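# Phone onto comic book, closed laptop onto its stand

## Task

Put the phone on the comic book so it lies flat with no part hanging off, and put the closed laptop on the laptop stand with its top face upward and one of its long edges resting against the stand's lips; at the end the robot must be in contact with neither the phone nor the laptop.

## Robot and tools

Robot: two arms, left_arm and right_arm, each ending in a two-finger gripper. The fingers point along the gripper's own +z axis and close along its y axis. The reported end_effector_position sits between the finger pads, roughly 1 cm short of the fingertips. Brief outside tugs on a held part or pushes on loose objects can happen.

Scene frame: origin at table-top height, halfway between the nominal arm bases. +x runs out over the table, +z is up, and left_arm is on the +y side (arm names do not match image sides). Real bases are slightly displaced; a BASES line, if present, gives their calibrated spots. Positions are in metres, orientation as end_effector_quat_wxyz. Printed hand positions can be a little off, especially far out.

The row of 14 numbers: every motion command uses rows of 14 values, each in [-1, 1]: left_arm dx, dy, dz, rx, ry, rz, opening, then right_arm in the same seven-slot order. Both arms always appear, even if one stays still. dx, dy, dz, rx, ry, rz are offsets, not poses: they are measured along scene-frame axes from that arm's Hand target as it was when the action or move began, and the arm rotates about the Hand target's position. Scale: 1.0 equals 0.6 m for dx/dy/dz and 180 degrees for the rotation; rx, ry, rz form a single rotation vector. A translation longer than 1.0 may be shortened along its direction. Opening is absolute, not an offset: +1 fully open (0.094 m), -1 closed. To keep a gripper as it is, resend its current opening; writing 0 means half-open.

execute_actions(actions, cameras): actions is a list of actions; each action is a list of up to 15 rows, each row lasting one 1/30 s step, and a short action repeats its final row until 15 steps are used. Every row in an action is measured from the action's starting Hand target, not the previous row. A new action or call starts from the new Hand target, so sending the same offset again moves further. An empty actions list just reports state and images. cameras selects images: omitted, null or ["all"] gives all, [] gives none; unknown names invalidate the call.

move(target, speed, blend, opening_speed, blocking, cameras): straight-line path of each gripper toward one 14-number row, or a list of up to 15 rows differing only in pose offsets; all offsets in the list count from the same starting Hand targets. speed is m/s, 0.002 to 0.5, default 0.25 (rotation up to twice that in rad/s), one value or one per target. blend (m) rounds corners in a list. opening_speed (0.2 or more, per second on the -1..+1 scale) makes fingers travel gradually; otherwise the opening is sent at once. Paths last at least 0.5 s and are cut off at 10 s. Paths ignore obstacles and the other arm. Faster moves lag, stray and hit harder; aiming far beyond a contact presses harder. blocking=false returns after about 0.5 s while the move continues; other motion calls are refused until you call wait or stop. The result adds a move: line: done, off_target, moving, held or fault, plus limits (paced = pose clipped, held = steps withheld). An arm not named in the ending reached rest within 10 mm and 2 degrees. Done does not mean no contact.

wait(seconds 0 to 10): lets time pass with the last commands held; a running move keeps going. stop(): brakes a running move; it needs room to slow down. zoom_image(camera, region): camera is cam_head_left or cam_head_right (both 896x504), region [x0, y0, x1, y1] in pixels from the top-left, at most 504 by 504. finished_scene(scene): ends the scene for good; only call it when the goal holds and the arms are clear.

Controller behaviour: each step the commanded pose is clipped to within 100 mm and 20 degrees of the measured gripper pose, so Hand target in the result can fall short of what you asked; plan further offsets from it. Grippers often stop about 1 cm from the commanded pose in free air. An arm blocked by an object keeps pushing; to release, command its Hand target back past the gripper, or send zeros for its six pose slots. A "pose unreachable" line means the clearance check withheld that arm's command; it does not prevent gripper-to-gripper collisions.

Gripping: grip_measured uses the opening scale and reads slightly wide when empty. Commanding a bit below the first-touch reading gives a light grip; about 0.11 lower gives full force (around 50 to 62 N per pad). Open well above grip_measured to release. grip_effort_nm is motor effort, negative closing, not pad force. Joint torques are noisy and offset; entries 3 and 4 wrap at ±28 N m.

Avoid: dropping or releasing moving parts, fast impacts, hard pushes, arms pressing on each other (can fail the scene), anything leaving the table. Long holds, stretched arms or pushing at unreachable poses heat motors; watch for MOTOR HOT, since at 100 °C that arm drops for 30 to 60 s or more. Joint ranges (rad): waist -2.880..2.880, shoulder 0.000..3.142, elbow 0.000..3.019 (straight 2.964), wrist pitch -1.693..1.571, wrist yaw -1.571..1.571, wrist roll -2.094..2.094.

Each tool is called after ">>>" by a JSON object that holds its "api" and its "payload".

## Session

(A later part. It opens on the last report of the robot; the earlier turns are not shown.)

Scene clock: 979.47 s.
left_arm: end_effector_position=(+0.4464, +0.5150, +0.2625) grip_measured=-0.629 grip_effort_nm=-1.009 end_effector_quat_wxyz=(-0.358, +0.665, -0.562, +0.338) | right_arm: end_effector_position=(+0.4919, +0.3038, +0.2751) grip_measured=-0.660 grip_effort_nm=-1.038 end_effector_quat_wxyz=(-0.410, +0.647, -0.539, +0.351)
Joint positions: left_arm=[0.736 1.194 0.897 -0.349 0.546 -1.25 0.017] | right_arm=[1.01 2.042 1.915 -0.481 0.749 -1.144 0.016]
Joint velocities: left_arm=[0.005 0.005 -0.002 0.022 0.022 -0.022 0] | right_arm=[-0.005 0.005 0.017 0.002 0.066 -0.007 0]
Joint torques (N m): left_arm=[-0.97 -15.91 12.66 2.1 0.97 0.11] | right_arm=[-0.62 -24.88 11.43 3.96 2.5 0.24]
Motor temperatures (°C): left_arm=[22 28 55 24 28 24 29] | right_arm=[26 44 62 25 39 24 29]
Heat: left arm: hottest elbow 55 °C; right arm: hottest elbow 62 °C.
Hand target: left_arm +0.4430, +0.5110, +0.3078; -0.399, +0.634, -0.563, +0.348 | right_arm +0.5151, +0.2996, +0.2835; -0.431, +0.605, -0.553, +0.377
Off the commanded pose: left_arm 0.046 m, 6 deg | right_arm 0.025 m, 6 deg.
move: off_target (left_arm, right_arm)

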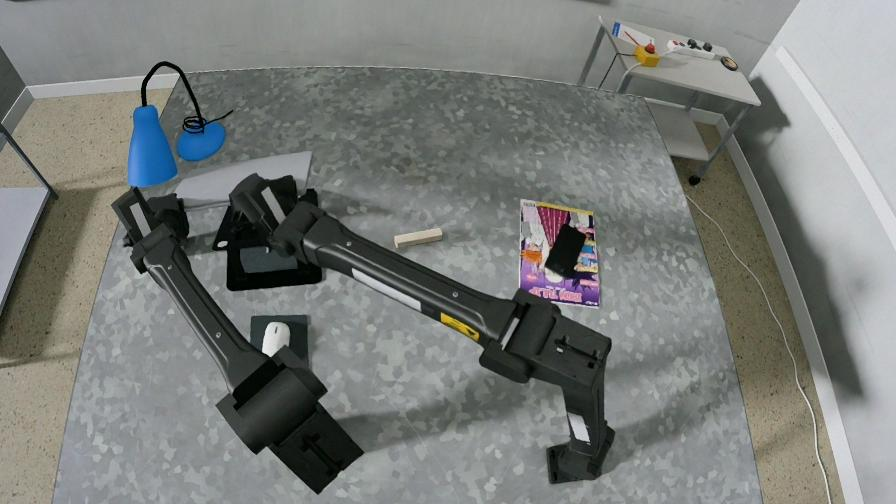

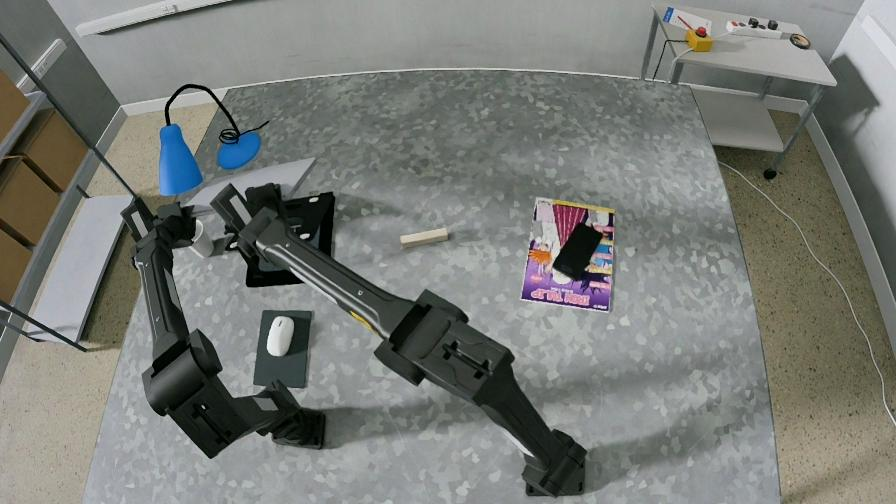

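>>> {"api": "move", "payload": {"target": [-0.0,-0.035,-0.11,0,0.0,0.0,-0.75,-0.01,-0.035,-0.11,0,0.0,0.0,-0.75], "speed": 0.06}}

>>> {"api": "zoom_image", "payload": {"camera": "cam_head_left", "region": [130, 130, 400, 300]}}

>>> {"api": "zoom_image", "payload": {"camera": "cam_head_right", "region": [150, 130, 400, 300]}}

Scene clock: 986.57 s.
left_arm: end_effector_position=(+0.4332, +0.5036, +0.1987) grip_measured=-0.629 grip_effort_nm=-1.009 end_effector_quat_wxyz=(-0.367, +0.666, -0.561, +0.327) | right_arm: end_effector_position=(+0.4807, +0.2935, +0.2015) grip_measured=-0.660 grip_effort_nm=-1.038 end_effector_quat_wxyz=(-0.418, +0.643, -0.543, +0.341)
Joint positions: left_arm=[0.728 1.211 0.728 -0.152 0.516 -1.25 0.017] | right_arm=[1.013 2.042 1.716 -0.274 0.738 -1.122 0.016]
Joint velocities: left_arm=[-0.015 -0.005 -0.002 -0.002 -0.022 0.007 0] | right_arm=[0.005 0.005 0.002 0.007 -0.037 0.037 0]
Joint torques (N m): left_arm=[-3.25 -14.92 11.6 2.37 0.89 -0.13] | right_arm=[-1.55 -25.64 10.74 3.45 2.67 0]
Motor temperatures (°C): left_arm=[22 28 53 24 28 24 29] | right_arm=[26 44 61 26 40 24 29]
Heat: left arm: hottest elbow 53 °C; right arm: hottest elbow 61 °C.
Hand target: left_arm +0.4422, +0.4898, +0.2418; -0.399, +0.634, -0.563, +0.349 | right_arm +0.5087, +0.2785, +0.2175; -0.431, +0.605, -0.553, +0.377
Off the commanded pose: left_arm 0.046 m, 6 deg | right_arm 0.036 m, 6 deg.
move: off_target (left_arm, right_arm)

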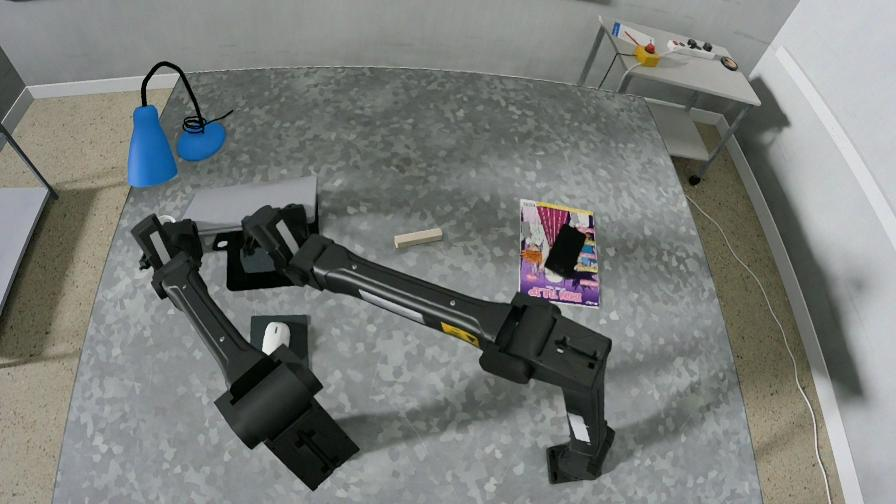

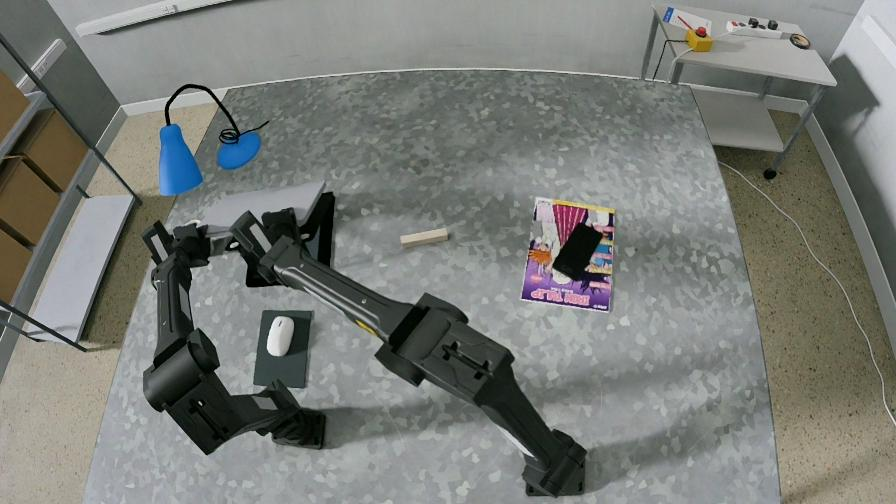

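Scaled by 1.867.

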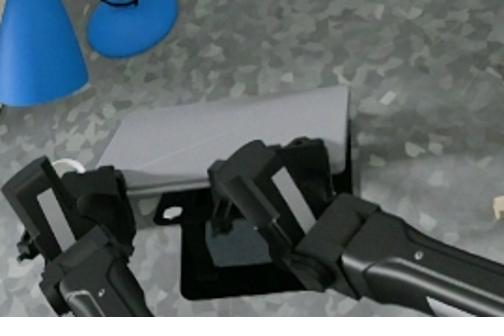

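Scaled by 2.016.

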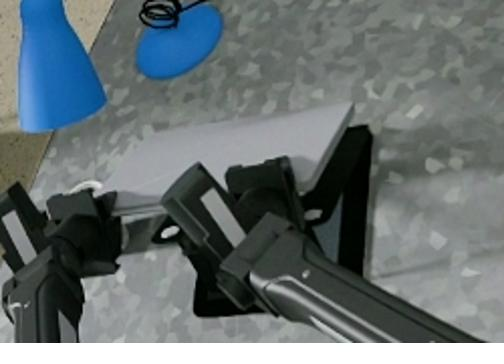

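>>> {"api": "move", "payload": {"target": [-0.0,-0.012,-0.1,0,0.0,0.0,-0.75,-0.01,-0.012,-0.1,0,0.0,0.0,-0.75], "speed": 0.05}}

>>> {"api": "zoom_image", "payload": {"camera": "cam_head_left", "region": [130, 130, 400, 300]}}

>>> {"api": "zoom_image", "payload": {"camera": "cam_head_right", "region": [150, 130, 400, 300]}}

Scene clock: 994.67 s.
left_arm: end_effector_position=(+0.4329, +0.4923, +0.1625) grip_measured=-0.629 grip_effort_nm=-1.004 end_effector_quat_wxyz=(-0.384, +0.653, -0.561, +0.334) | right_arm: end_effector_position=(+0.4769, +0.2823, +0.1661) grip_measured=-0.660 grip_effort_nm=-1.043 end_effector_quat_wxyz=(-0.427, +0.632, -0.543, +0.350)
Joint positions: left_arm=[0.71 1.256 0.626 0.044 0.513 -1.262 0.017] | right_arm=[1.013 2.051 1.614 -0.129 0.759 -1.135 0.016]
Joint velocities: left_arm=[-0.015 -0.015 0.007 0.002 0.037 -0.022 0] | right_arm=[0.015 -0.024 0.002 -0.002 -0.125 -0.066 -0.001]
Joint torques (N m): left_arm=[-3.14 -11.75 9.91 2.48 0.51 -0.12] | right_arm=[-1.38 -22.89 9.98 3.49 1.97 0.12]
Motor temperatures (°C): left_arm=[22 28 51 24 28 24 29] | right_arm=[26 45 61 26 41 24 29]
Heat: left arm: hottest elbow 51 °C; right arm: hottest elbow 61 °C.
Hand target: left_arm +0.4417, +0.4828, +0.1822; -0.399, +0.634, -0.563, +0.349 | right_arm +0.5025, +0.2713, +0.1575; -0.430, +0.605, -0.553, +0.377
Off the commanded pose: left_arm 0.024 m, 3 deg | right_arm 0.029 m, 5 deg.
move: off_target (left_arm, right_arm)

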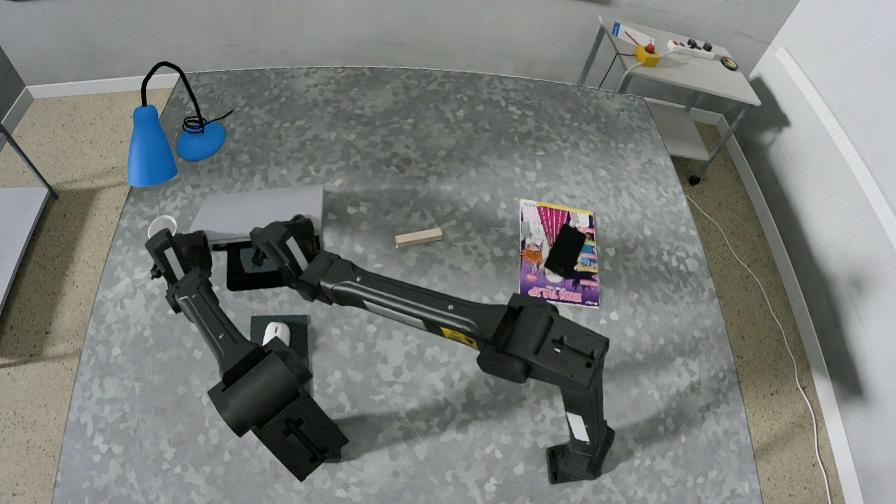

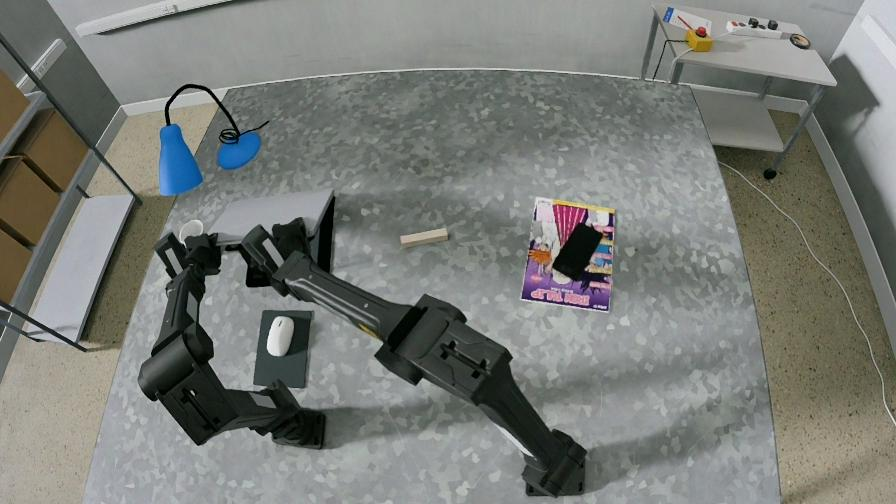

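Scaled by 1.867.

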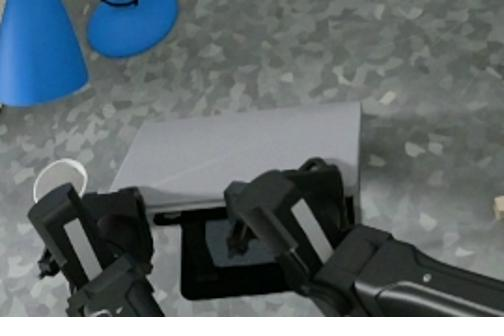

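Scaled by 2.016.

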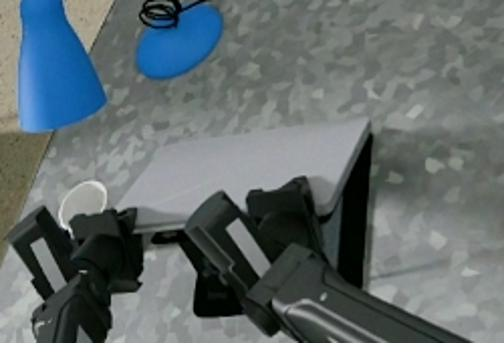

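>>> {"api": "move", "payload": {"target": [0.0,0,-0.07,0,0.0,0.0,-0.75,-0.01,0,-0.05,0,0.0,0.0,-0.75], "speed": 0.05}}

>>> {"api": "zoom_image", "payload": {"camera": "cam_head_left", "region": [130, 130, 400, 300]}}

>>> {"api": "zoom_image", "payload": {"camera": "cam_head_right", "region": [150, 130, 400, 300]}}

Scene clock: 1003.33 s.
left_arm: end_effector_position=(+0.4380, +0.4904, +0.1503) grip_measured=-0.629 grip_effort_nm=-1.004 end_effector_quat_wxyz=(-0.401, +0.642, -0.549, +0.354) | right_arm: end_effector_position=(+0.4803, +0.2793, +0.1655) grip_measured=-0.660 grip_effort_nm=-1.033 end_effector_quat_wxyz=(-0.429, +0.628, -0.530, +0.375)
Joint positions: left_arm=[0.705 1.305 0.58 0.207 0.531 -1.305 0.017] | right_arm=[1.013 2.06 1.599 -0.064 0.796 -1.196 0.016]
Joint velocities: left_arm=[0.005 -0.005 0.002 -0.012 0.066 0.022 0] | right_arm=[0.005 0.015 -0.002 -0.002 -0.066 -0.007 0]
Joint torques (N m): left_arm=[-2.26 -8.35 8.14 2.25 -0.17 0.35] | right_arm=[-0.79 -21.36 8.13 3.51 0.95 0.7]
Motor temperatures (°C): left_arm=[22 28 49 24 28 24 29] | right_arm=[26 46 60 26 39 24 29]
Heat: left arm: hottest elbow 49 °C; right arm: hottest elbow 60 °C.
Hand target: left_arm +0.4412, +0.4827, +0.1403; -0.399, +0.634, -0.563, +0.349 | right_arm +0.4964, +0.2713, +0.1275; -0.430, +0.605, -0.553, +0.377
Off the commanded pose: left_arm 0.013 m, 2 deg | right_arm 0.042 m, 4 deg.
move: off_target (left_arm, right_arm)

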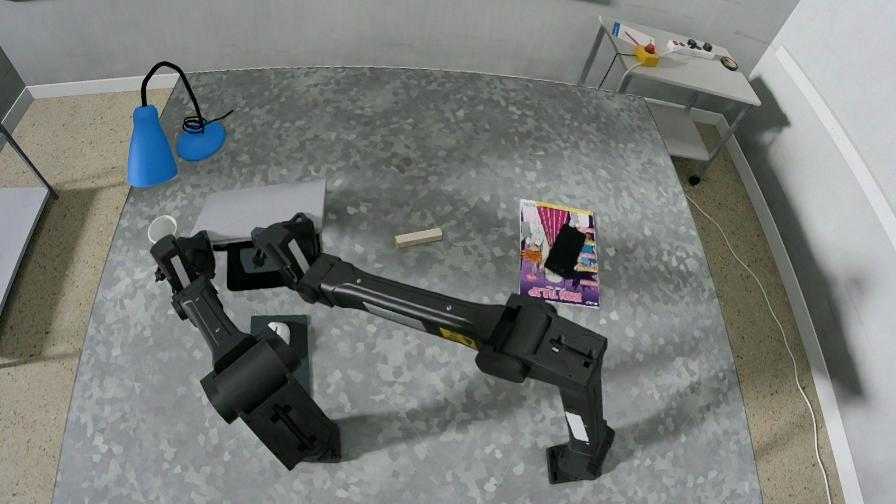

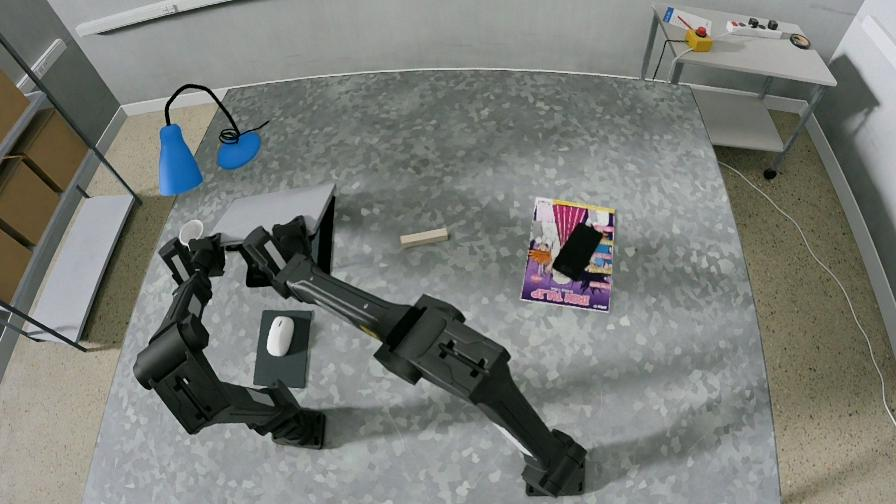

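Scaled by 1.867.

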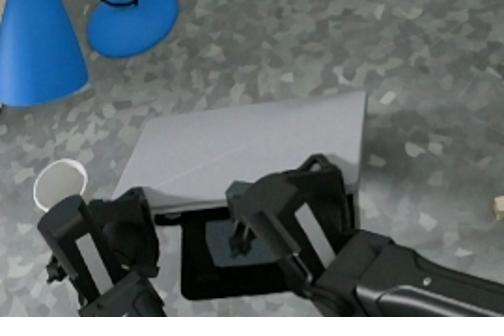

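Scaled by 2.016.

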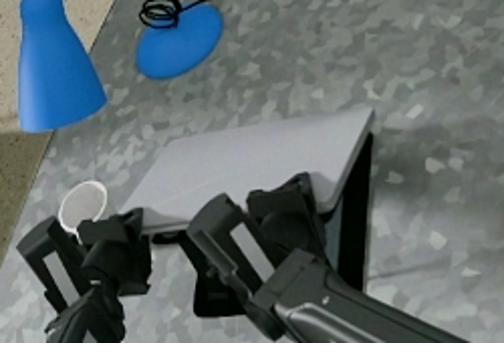

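>>> {"api": "move", "payload": {"target": [[-0.03,0,0.06,0,0.03,0.0,-0.75,-0.04,0.01,0.09,0,0.05,0.0,-0.75],[-0.06,0,0.06,0,0.03,0.0,-0.75,-0.08,0.01,0.09,0,0.05,0.0,-0.75]], "speed": 0.06}}

>>> {"api": "zoom_image", "payload": {"camera": "cam_head_left", "region": [130, 130, 400, 300]}}

Scene clock: 1020.07 s.
left_arm: end_effector_position=(+0.4110, +0.4836, +0.1522) grip_measured=-0.629 grip_effort_nm=-1.009 end_effector_quat_wxyz=(-0.354, +0.663, -0.579, +0.316) | right_arm: end_effector_position=(+0.4464, +0.2719, +0.1587) grip_measured=-0.665 grip_effort_nm=-1.038 end_effector_quat_wxyz=(-0.368, +0.654, -0.577, +0.322)
Joint positions: left_arm=[0.73 1.211 0.613 -0.088 0.518 -1.197 0.017] | right_arm=[1.038 2.018 1.637 -0.405 0.743 -0.972 0.016]
Joint velocities: left_arm=[-0.005 -0.005 -0.002 -0.002 -0.022 -0.022 -0.001] | right_arm=[-0.005 0.005 0.007 -0.012 0.081 -0.066 0]
Joint torques (N m): left_arm=[-0.03 -14.1 10.19 0.69 0.62 0.25] | right_arm=[1.2 -26.11 11.41 1.17 1.41 0.44]
Motor temperatures (°C): left_arm=[22 28 46 24 27 24 29] | right_arm=[26 44 56 26 35 24 29]
Heat: left arm: hottest elbow 46 °C; right arm: hottest elbow 56 °C.
Hand target: left_arm +0.4058, +0.4833, +0.1760; -0.372, +0.650, -0.582, +0.318 | right_arm +0.4483, +0.2784, +0.1812; -0.386, +0.633, -0.586, +0.327
Off the commanded pose: left_arm 0.025 m, 3 deg | right_arm 0.024 m, 3 deg.
move: off_target (left_arm, right_arm)

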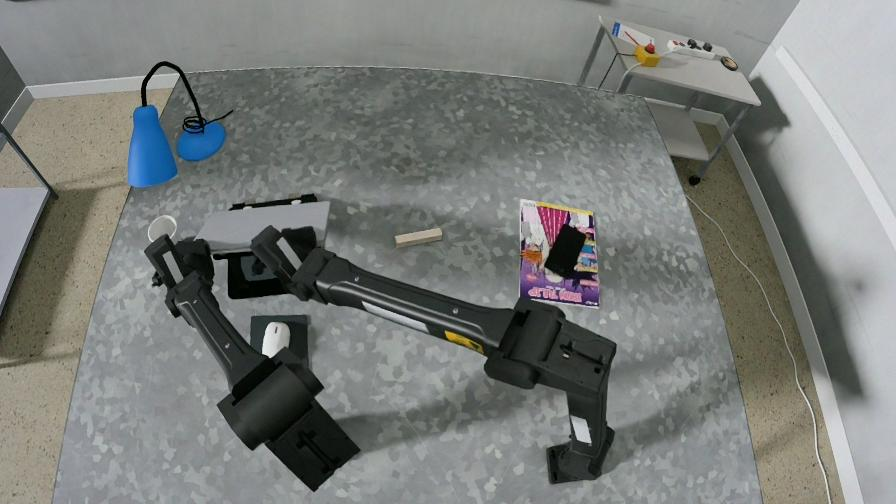

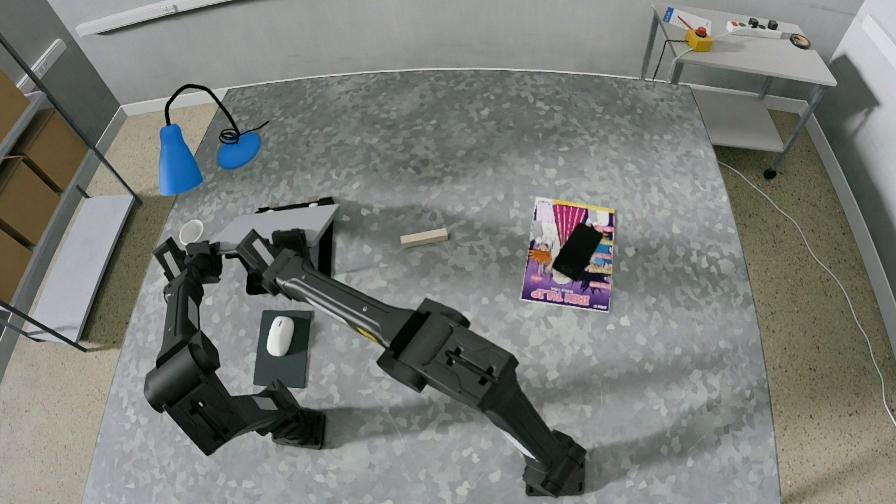

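Scaled by 1.867.

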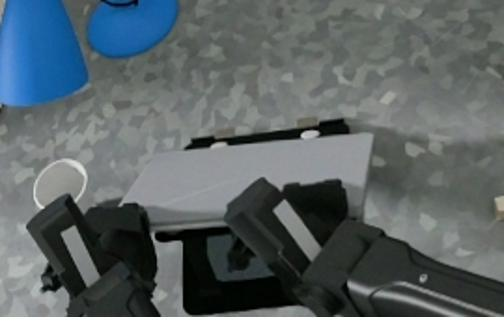

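>>> {"api": "move", "payload": {"target": [0.0,0,-0.055,0,0.0,0.0,-0.75,0.0,0,-0.065,0,0.0,0.0,-0.75], "speed": 0.04}}

>>> {"api": "zoom_image", "payload": {"camera": "cam_head_left", "region": [130, 130, 400, 300]}}

>>> {"api": "zoom_image", "payload": {"camera": "cam_head_right", "region": [150, 130, 400, 300]}}

Scene clock: 1028.60 s.
left_arm: end_effector_position=(+0.4112, +0.4838, +0.1500) grip_measured=-0.629 grip_effort_nm=-1.009 end_effector_quat_wxyz=(-0.369, +0.656, -0.574, +0.323) | right_arm: end_effector_position=(+0.4468, +0.2727, +0.1588) grip_measured=-0.665 grip_effort_nm=-1.038 end_effector_quat_wxyz=(-0.375, +0.652, -0.572, +0.328)
Joint positions: left_arm=[0.734 1.216 0.585 -0.014 0.527 -1.208 0.017] | right_arm=[1.04 2.018 1.626 -0.371 0.754 -0.991 0.016]
Joint velocities: left_arm=[-0.005 0.015 -0.007 -0.017 0.007 0.022 0] | right_arm=[-0.024 -0.005 -0.002 -0.002 0.066 0.022 -0.001]
Joint torques (N m): left_arm=[-0.62 -8.94 7.71 2.22 0.34 0.35] | right_arm=[0.97 -22.77 9.1 2.84 1.03 0.62]
Motor temperatures (°C): left_arm=[22 28 45 24 28 24 29] | right_arm=[26 43 54 26 35 24 29]
Heat: left arm: hottest elbow 45 °C; right arm: hottest elbow 54 °C.
Hand target: left_arm +0.4056, +0.4833, +0.1433; -0.373, +0.650, -0.582, +0.318 | right_arm +0.4484, +0.2782, +0.1421; -0.386, +0.633, -0.586, +0.327
Off the commanded pose: left_arm 0.009 m, 1 deg | right_arm 0.018 m, 3 deg.
move: off_target (right_arm)

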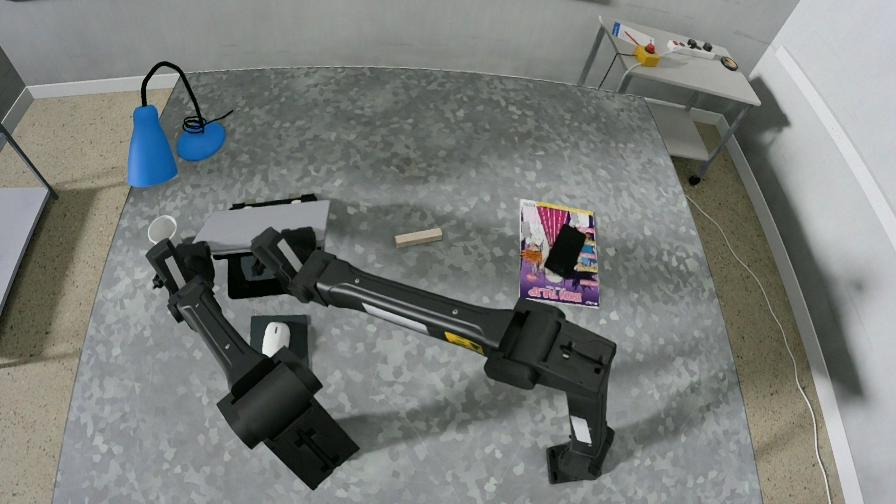

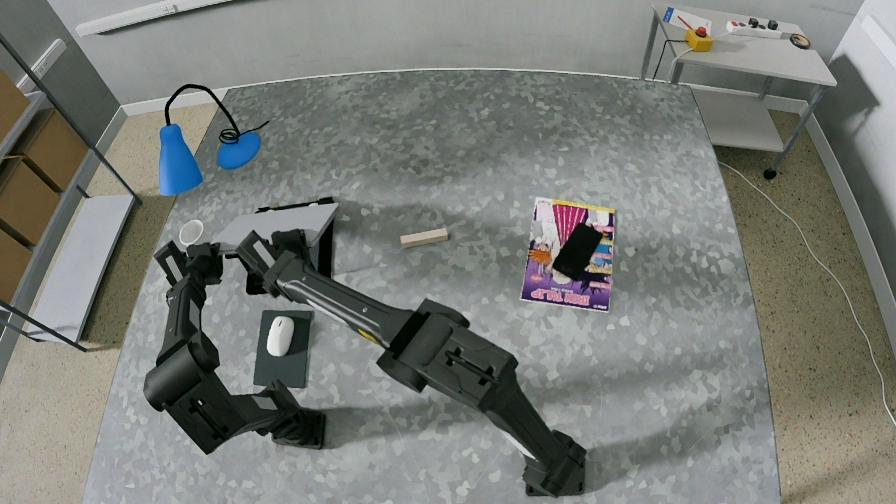

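Scaled by 1.867.

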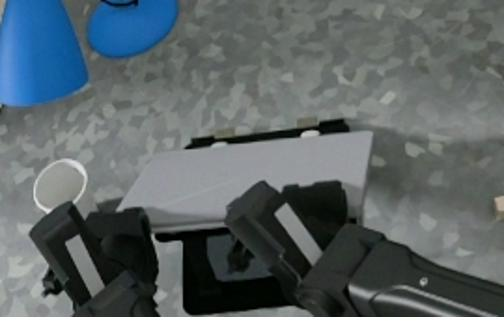

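Scaled by 2.016.

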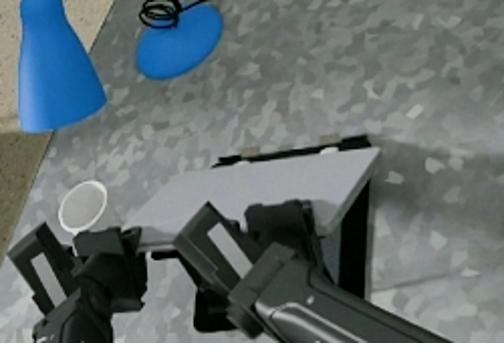

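>>> {"api": "move", "payload": {"target": [0.0,0,0.0,0,0.0,0.0,-0.35,0.0,0,0.0,0,0.0,0.0,-0.35], "opening_speed": 0.3, "speed": 0.04}}

>>> {"api": "zoom_image", "payload": {"camera": "cam_head_left", "region": [130, 130, 400, 300]}}

>>> {"api": "zoom_image", "payload": {"camera": "cam_head_right", "region": [150, 130, 400, 300]}}

Scene clock: 1034.30 s.
left_arm: end_effector_position=(+0.4077, +0.4799, +0.1432) grip_measured=-0.353 grip_effort_nm=0.125 end_effector_quat_wxyz=(-0.366, +0.653, -0.581, +0.320) | right_arm: end_effector_position=(+0.4503, +0.2738, +0.1643) grip_measured=-0.353 grip_effort_nm=0.085 end_effector_quat_wxyz=(-0.390, +0.633, -0.582, +0.330)
Joint positions: left_arm=[0.734 1.217 0.571 -0.014 0.53 -1.188 0.03] | right_arm=[1.04 2.019 1.626 -0.338 0.773 -0.968 0.03]
Joint velocities: left_arm=[0.005 -0.015 -0.002 0.017 -0.022 -0.051 0.001] | right_arm=[-0.005 -0.005 0.002 -0.002 -0.022 -0.007 0]
Joint torques (N m): left_arm=[-1.38 -8.35 8.96 2.25 0.24 0.12] | right_arm=[1.03 -23.18 9.03 1.69 0.38 0.41]
Motor temperatures (°C): left_arm=[22 28 44 24 27 24 29] | right_arm=[26 43 53 26 34 24 29]
Heat: left arm: hottest elbow 44 °C; right arm: hottest elbow 53 °C.
Hand target: left_arm +0.4055, +0.4832, +0.1432; -0.372, +0.650, -0.582, +0.318 | right_arm +0.4485, +0.2782, +0.1422; -0.386, +0.633, -0.586, +0.327
Off the commanded pose: left_arm 0.004 m, 1 deg | right_arm 0.023 m, 1 deg.
move: off_target (right_arm)

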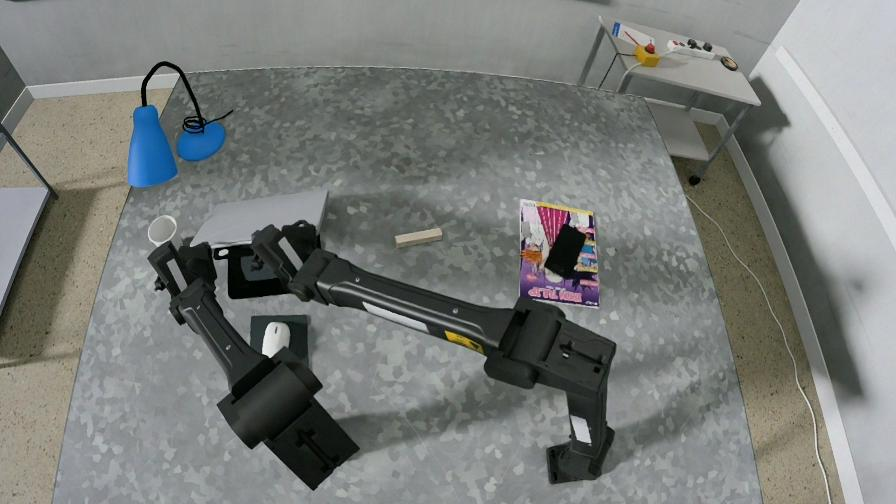

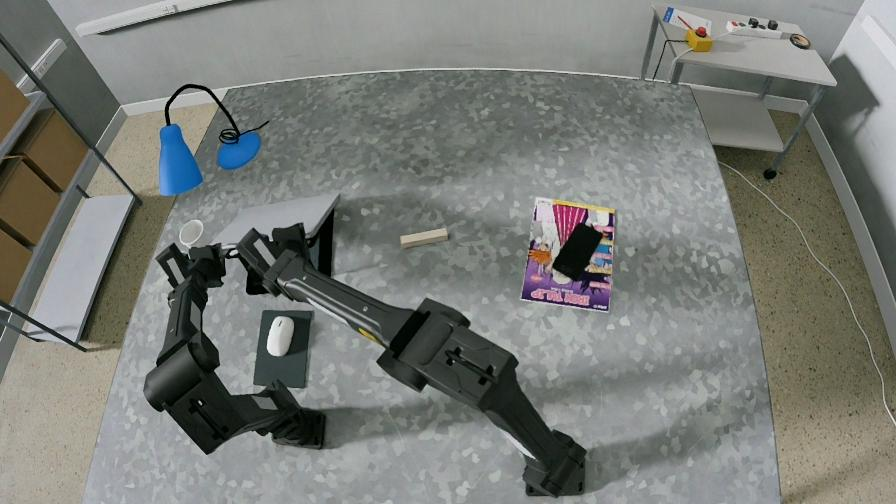

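Scaled by 1.867.

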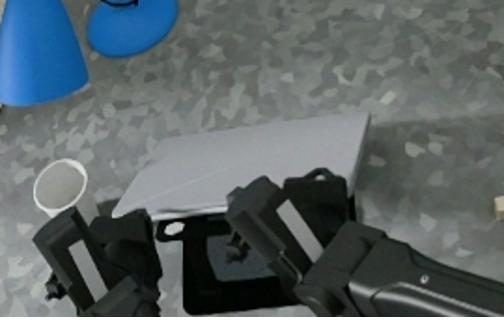

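Scaled by 2.016.

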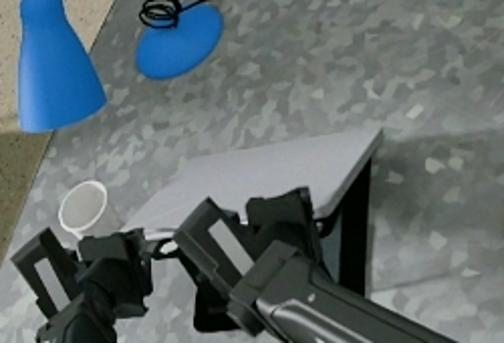

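>>> {"api": "move", "payload": {"target": [[0,0,0,0,0,0,-0.1,0,0,0.02,0,0,0,-0.1],[-0.13,-0.015,0.085,0,0.0,0.0,-0.1,-0.13,-0.015,0.105,0,0.0,0.0,-0.1]], "speed": 0.06}}

>>> {"api": "zoom_image", "payload": {"camera": "cam_head_left", "region": [130, 130, 400, 300]}}

>>> {"api": "zoom_image", "payload": {"camera": "cam_head_right", "region": [150, 130, 400, 300]}}

Scene clock: 1041.37 s.
left_arm: end_effector_position=(+0.3325, +0.4735, +0.1903) grip_measured=-0.102 grip_effort_nm=0.129 end_effector_quat_wxyz=(-0.366, +0.651, -0.583, +0.320) | right_arm: end_effector_position=(+0.3784, +0.2738, +0.2038) grip_measured=-0.101 grip_effort_nm=0.071 end_effector_quat_wxyz=(-0.387, +0.630, -0.588, +0.328)
Joint positions: left_arm=[0.916 0.949 0.554 -0.346 0.673 -1.042 0.042] | right_arm=[1.14 1.91 1.58 -0.491 0.847 -0.845 0.042]
Joint velocities: left_arm=[-0.005 0.005 0.017 0.012 -0.022 -0.051 0] | right_arm=[0.005 -0.015 0.002 -0.012 -0.022 0.007 0]
Joint torques (N m): left_arm=[-0.44 -7.12 10.47 1.32 0.35 0.14] | right_arm=[1.14 -25.05 8.14 0.79 0.44 0.28]
Motor temperatures (°C): left_arm=[22 28 44 24 27 24 29] | right_arm=[26 44 53 25 33 24 29]
Heat: left arm: hottest elbow 44 °C; right arm: hottest elbow 53 °C.
Hand target: left_arm +0.3278, +0.4755, +0.1936; -0.372, +0.650, -0.582, +0.317 | right_arm +0.3700, +0.2707, +0.2048; -0.385, +0.633, -0.587, +0.327
Off the commanded pose: left_arm 0.006 m, 1 deg | right_arm 0.009 m, 0 deg.
move: done

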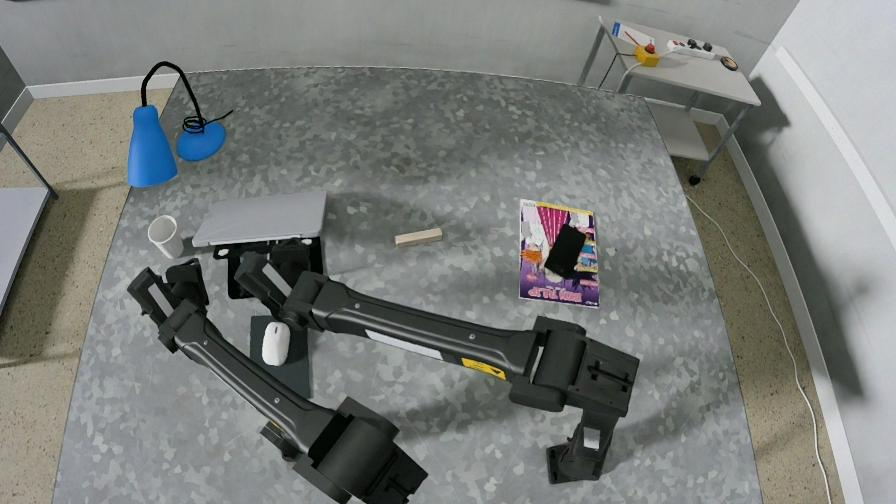

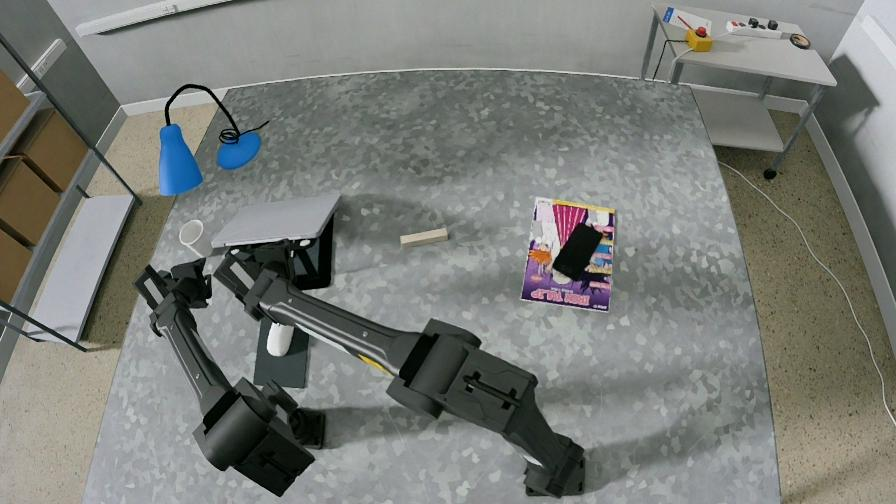

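Scaled by 1.867.

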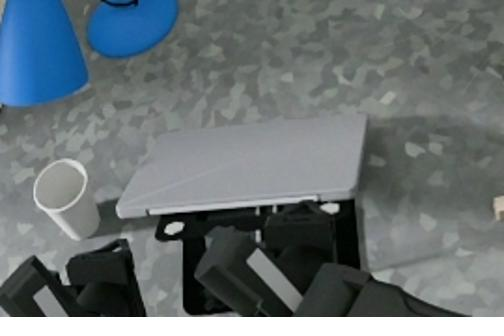

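Scaled by 2.016.

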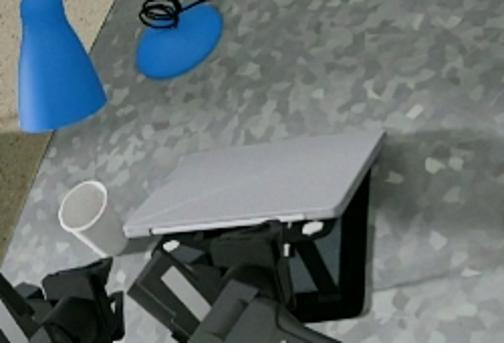

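>>> {"api": "execute_actions", "payload": {"actions": []}}

>>> {"api": "zoom_image", "payload": {"camera": "cam_head_left", "region": [130, 130, 430, 330]}}

>>> {"api": "zoom_image", "payload": {"camera": "cam_head_right", "region": [150, 130, 450, 330]}}

Scene clock: 1056.87 s.
left_arm: end_effector_position=(+0.3325, +0.4735, +0.1903) grip_measured=-0.102 grip_effort_nm=0.125 end_effector_quat_wxyz=(-0.366, +0.651, -0.583, +0.320) | right_arm: end_effector_position=(+0.3784, +0.2738, +0.2038) grip_measured=-0.101 grip_effort_nm=0.056 end_effector_quat_wxyz=(-0.387, +0.630, -0.588, +0.328)
Joint positions: left_arm=[0.916 0.949 0.554 -0.346 0.673 -1.041 0.042] | right_arm=[1.14 1.91 1.58 -0.491 0.847 -0.844 0.042]
Joint velocities: left_arm=[-0.034 -0.005 0.007 -0.002 0.022 -0.081 0] | right_arm=[0.005 -0.015 -0.002 0.007 -0.007 -0.007 0]
Joint torques (N m): left_arm=[-0.26 -6.65 10.54 1.11 0.35 0.15] | right_arm=[1.14 -25.23 8.03 0.77 0.44 0.28]
Motor temperatures (°C): left_arm=[22 28 44 24 27 24 29] | right_arm=[26 44 50 25 32 24 28]
Heat: left arm: hottest elbow 44 °C; right arm: hottest elbow 50 °C.
Hand target: left_arm +0.3278, +0.4754, +0.1936; -0.372, +0.650, -0.582, +0.317 | right_arm +0.3700, +0.2707, +0.2048; -0.385, +0.633, -0.587, +0.327
Tool commands: left_gripper/opening=-0.1 right_gripper/opening=-0.1
Off the commanded pose: left_arm 0.006 m, 1 deg | right_arm 0.009 m, 0 deg.

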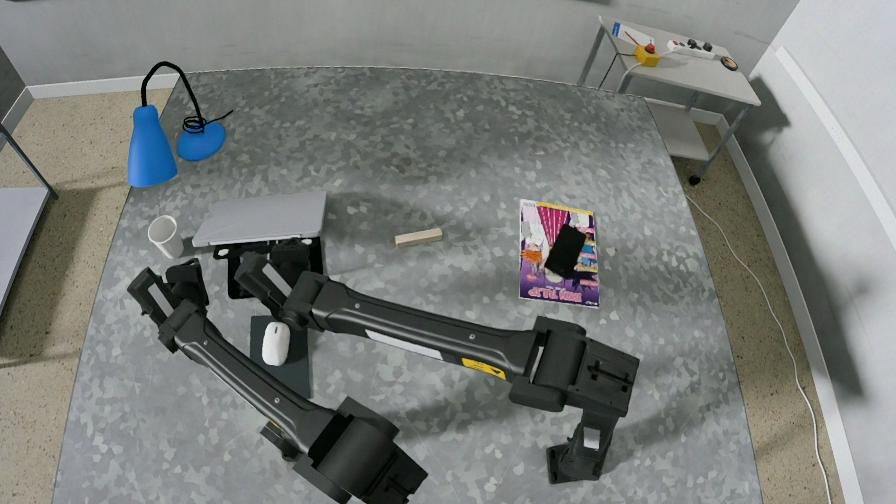

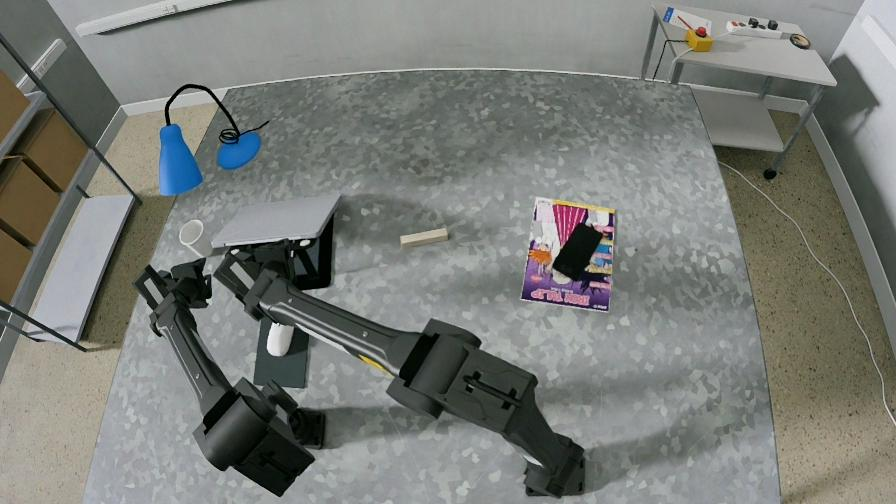

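Scaled by 1.680.

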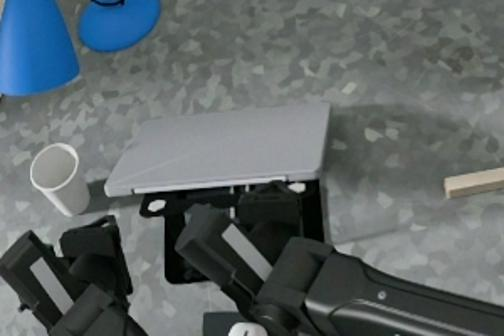

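Scaled by 1.680.

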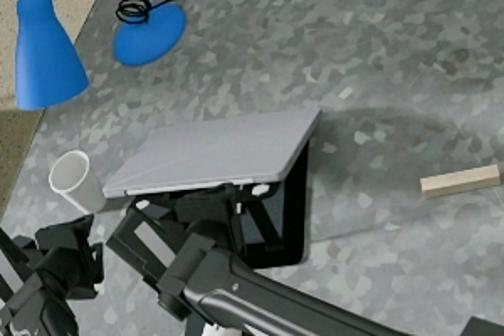

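>>> {"api": "zoom_image", "payload": {"camera": "cam_head_left", "region": [230, 180, 340, 310]}}

>>> {"api": "zoom_image", "payload": {"camera": "cam_head_right", "region": [200, 180, 350, 310]}}

Scaled by 3.877.

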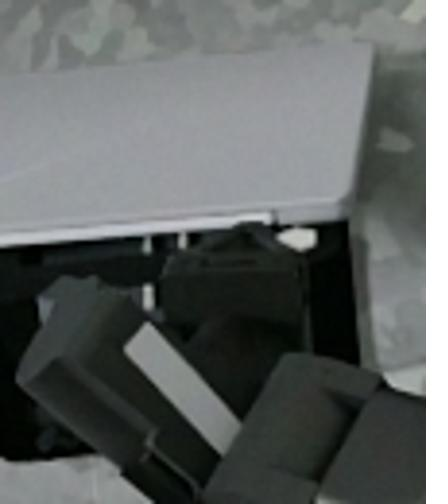

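Scaled by 3.360.

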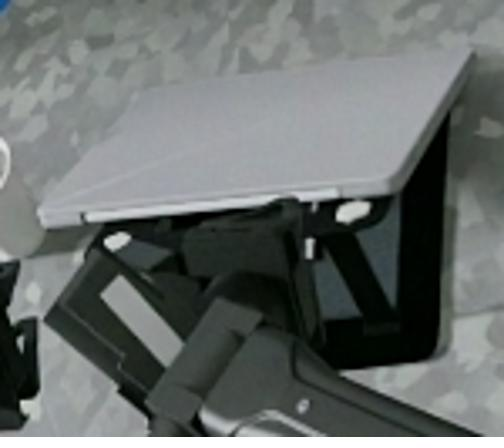

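>>> {"api": "move", "payload": {"target": [0,0,0,0,0,0,-0.1,0.0286,0.004,-0.0125,0,0,0,-1], "speed": 0.05}}

>>> {"api": "zoom_image", "payload": {"camera": "cam_head_left", "region": [230, 180, 340, 310]}}

>>> {"api": "zoom_image", "payload": {"camera": "cam_head_right", "region": [200, 180, 350, 310]}}

Scene clock: 1089.80 s.
left_arm: end_effector_position=(+0.3325, +0.4735, +0.1903) grip_measured=-0.102 grip_effort_nm=0.129 end_effector_quat_wxyz=(-0.366, +0.651, -0.583, +0.320) | right_arm: end_effector_position=(+0.3787, +0.2748, +0.2030) grip_measured=-0.992 grip_effort_nm=-0.442 end_effector_quat_wxyz=(-0.386, +0.634, -0.585, +0.325)
Joint positions: left_arm=[0.916 0.949 0.554 -0.346 0.673 -1.041 0.042] | right_arm=[1.139 1.91 1.58 -0.489 0.836 -0.855 0]
Joint velocities: left_arm=[0.005 -0.015 -0.012 -0.012 0.081 0.022 0] | right_arm=[-0.005 -0.005 0.002 -0.007 0.007 -0.022 0]
Joint torques (N m): left_arm=[0.09 -7.65 10.48 1.42 0.32 0.14] | right_arm=[-0.67 -23.24 9.25 1.68 0.26 0.13]
Motor temperatures (°C): left_arm=[22 27 43 24 27 24 28] | right_arm=[26 44 47 25 31 24 28]
Heat: left arm: hottest elbow 43 °C; right arm: hottest elbow 47 °C.
Hand target: left_arm +0.3278, +0.4754, +0.1936; -0.372, +0.650, -0.582, +0.317 | right_arm +0.3874, +0.2728, +0.1975; -0.385, +0.633, -0.587, +0.327
Off the commanded pose: left_arm 0.006 m, 1 deg | right_arm 0.010 m, 0 deg.
move: done

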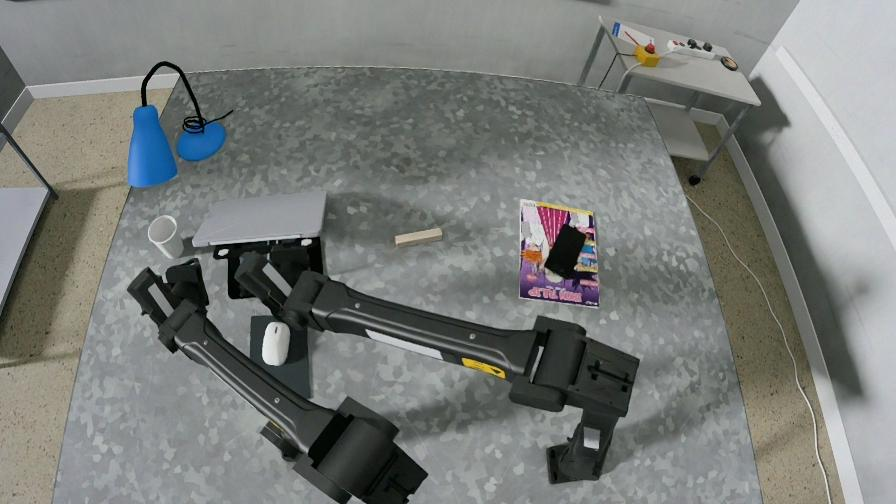

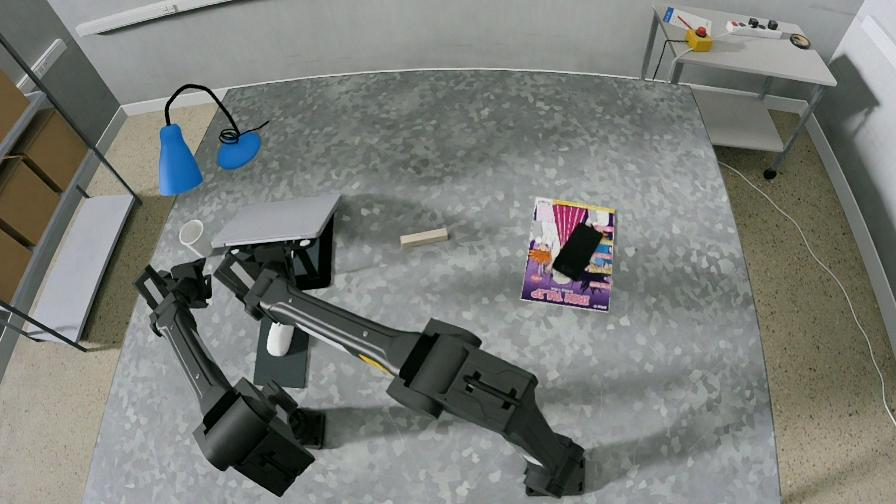

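Scaled by 3.877.

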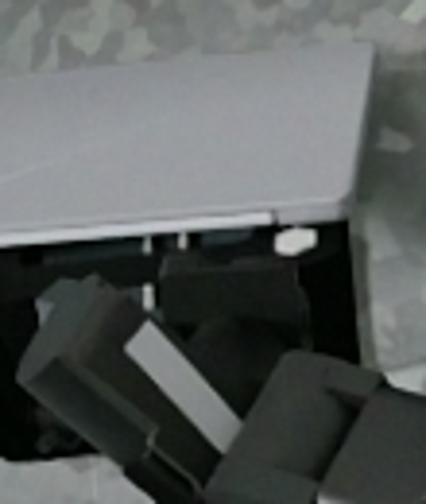

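Scaled by 3.360.

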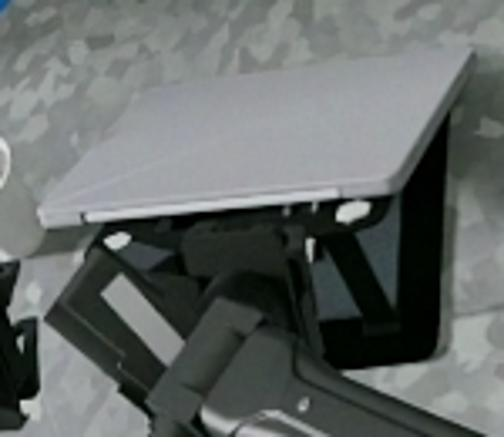

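>>> {"api": "zoom_image", "payload": {"camera": "cam_head_left", "region": [260, 220, 320, 270]}}

>>> {"api": "zoom_image", "payload": {"camera": "cam_head_right", "region": [245, 225, 315, 285]}}

Scaled by 8.400.

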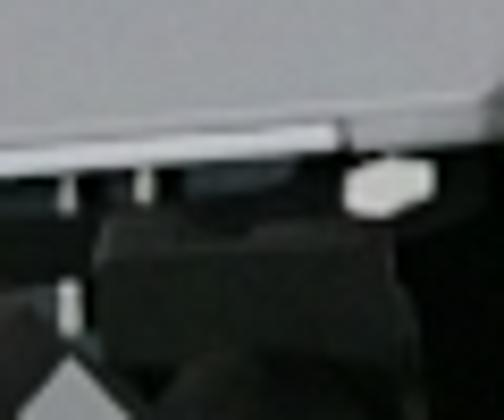

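Scaled by 7.200.

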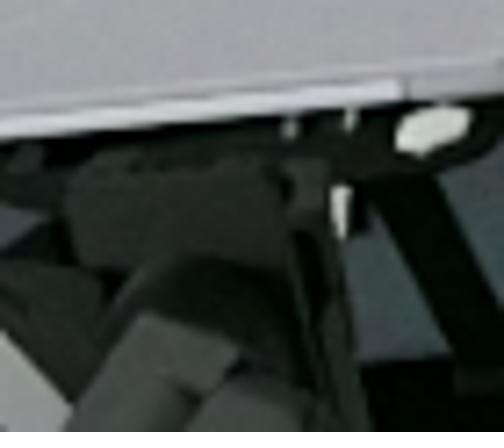

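>>> {"api": "zoom_image", "payload": {"camera": "cam_head_left", "region": [120, 220, 230, 330]}}

>>> {"api": "zoom_image", "payload": {"camera": "cam_head_right", "region": [120, 220, 230, 330]}}

Scaled by 4.582.

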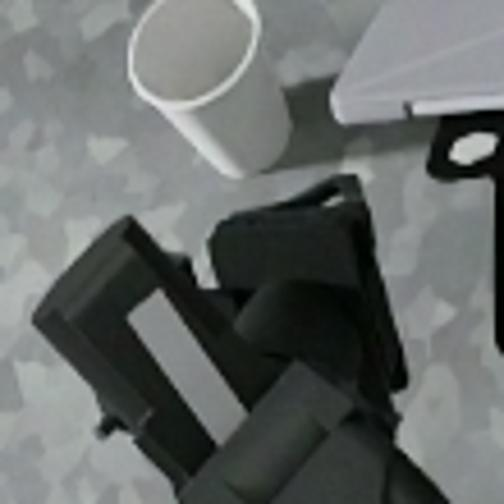

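Scaled by 4.582.

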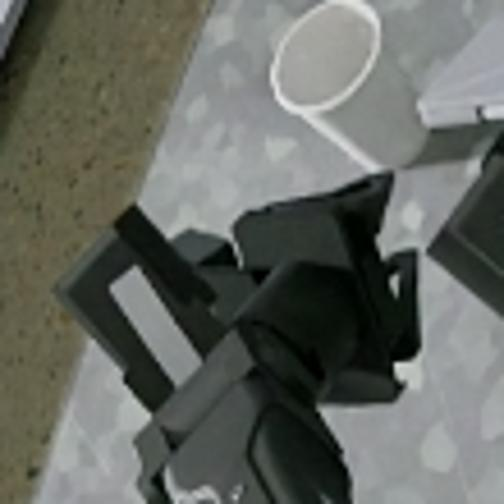

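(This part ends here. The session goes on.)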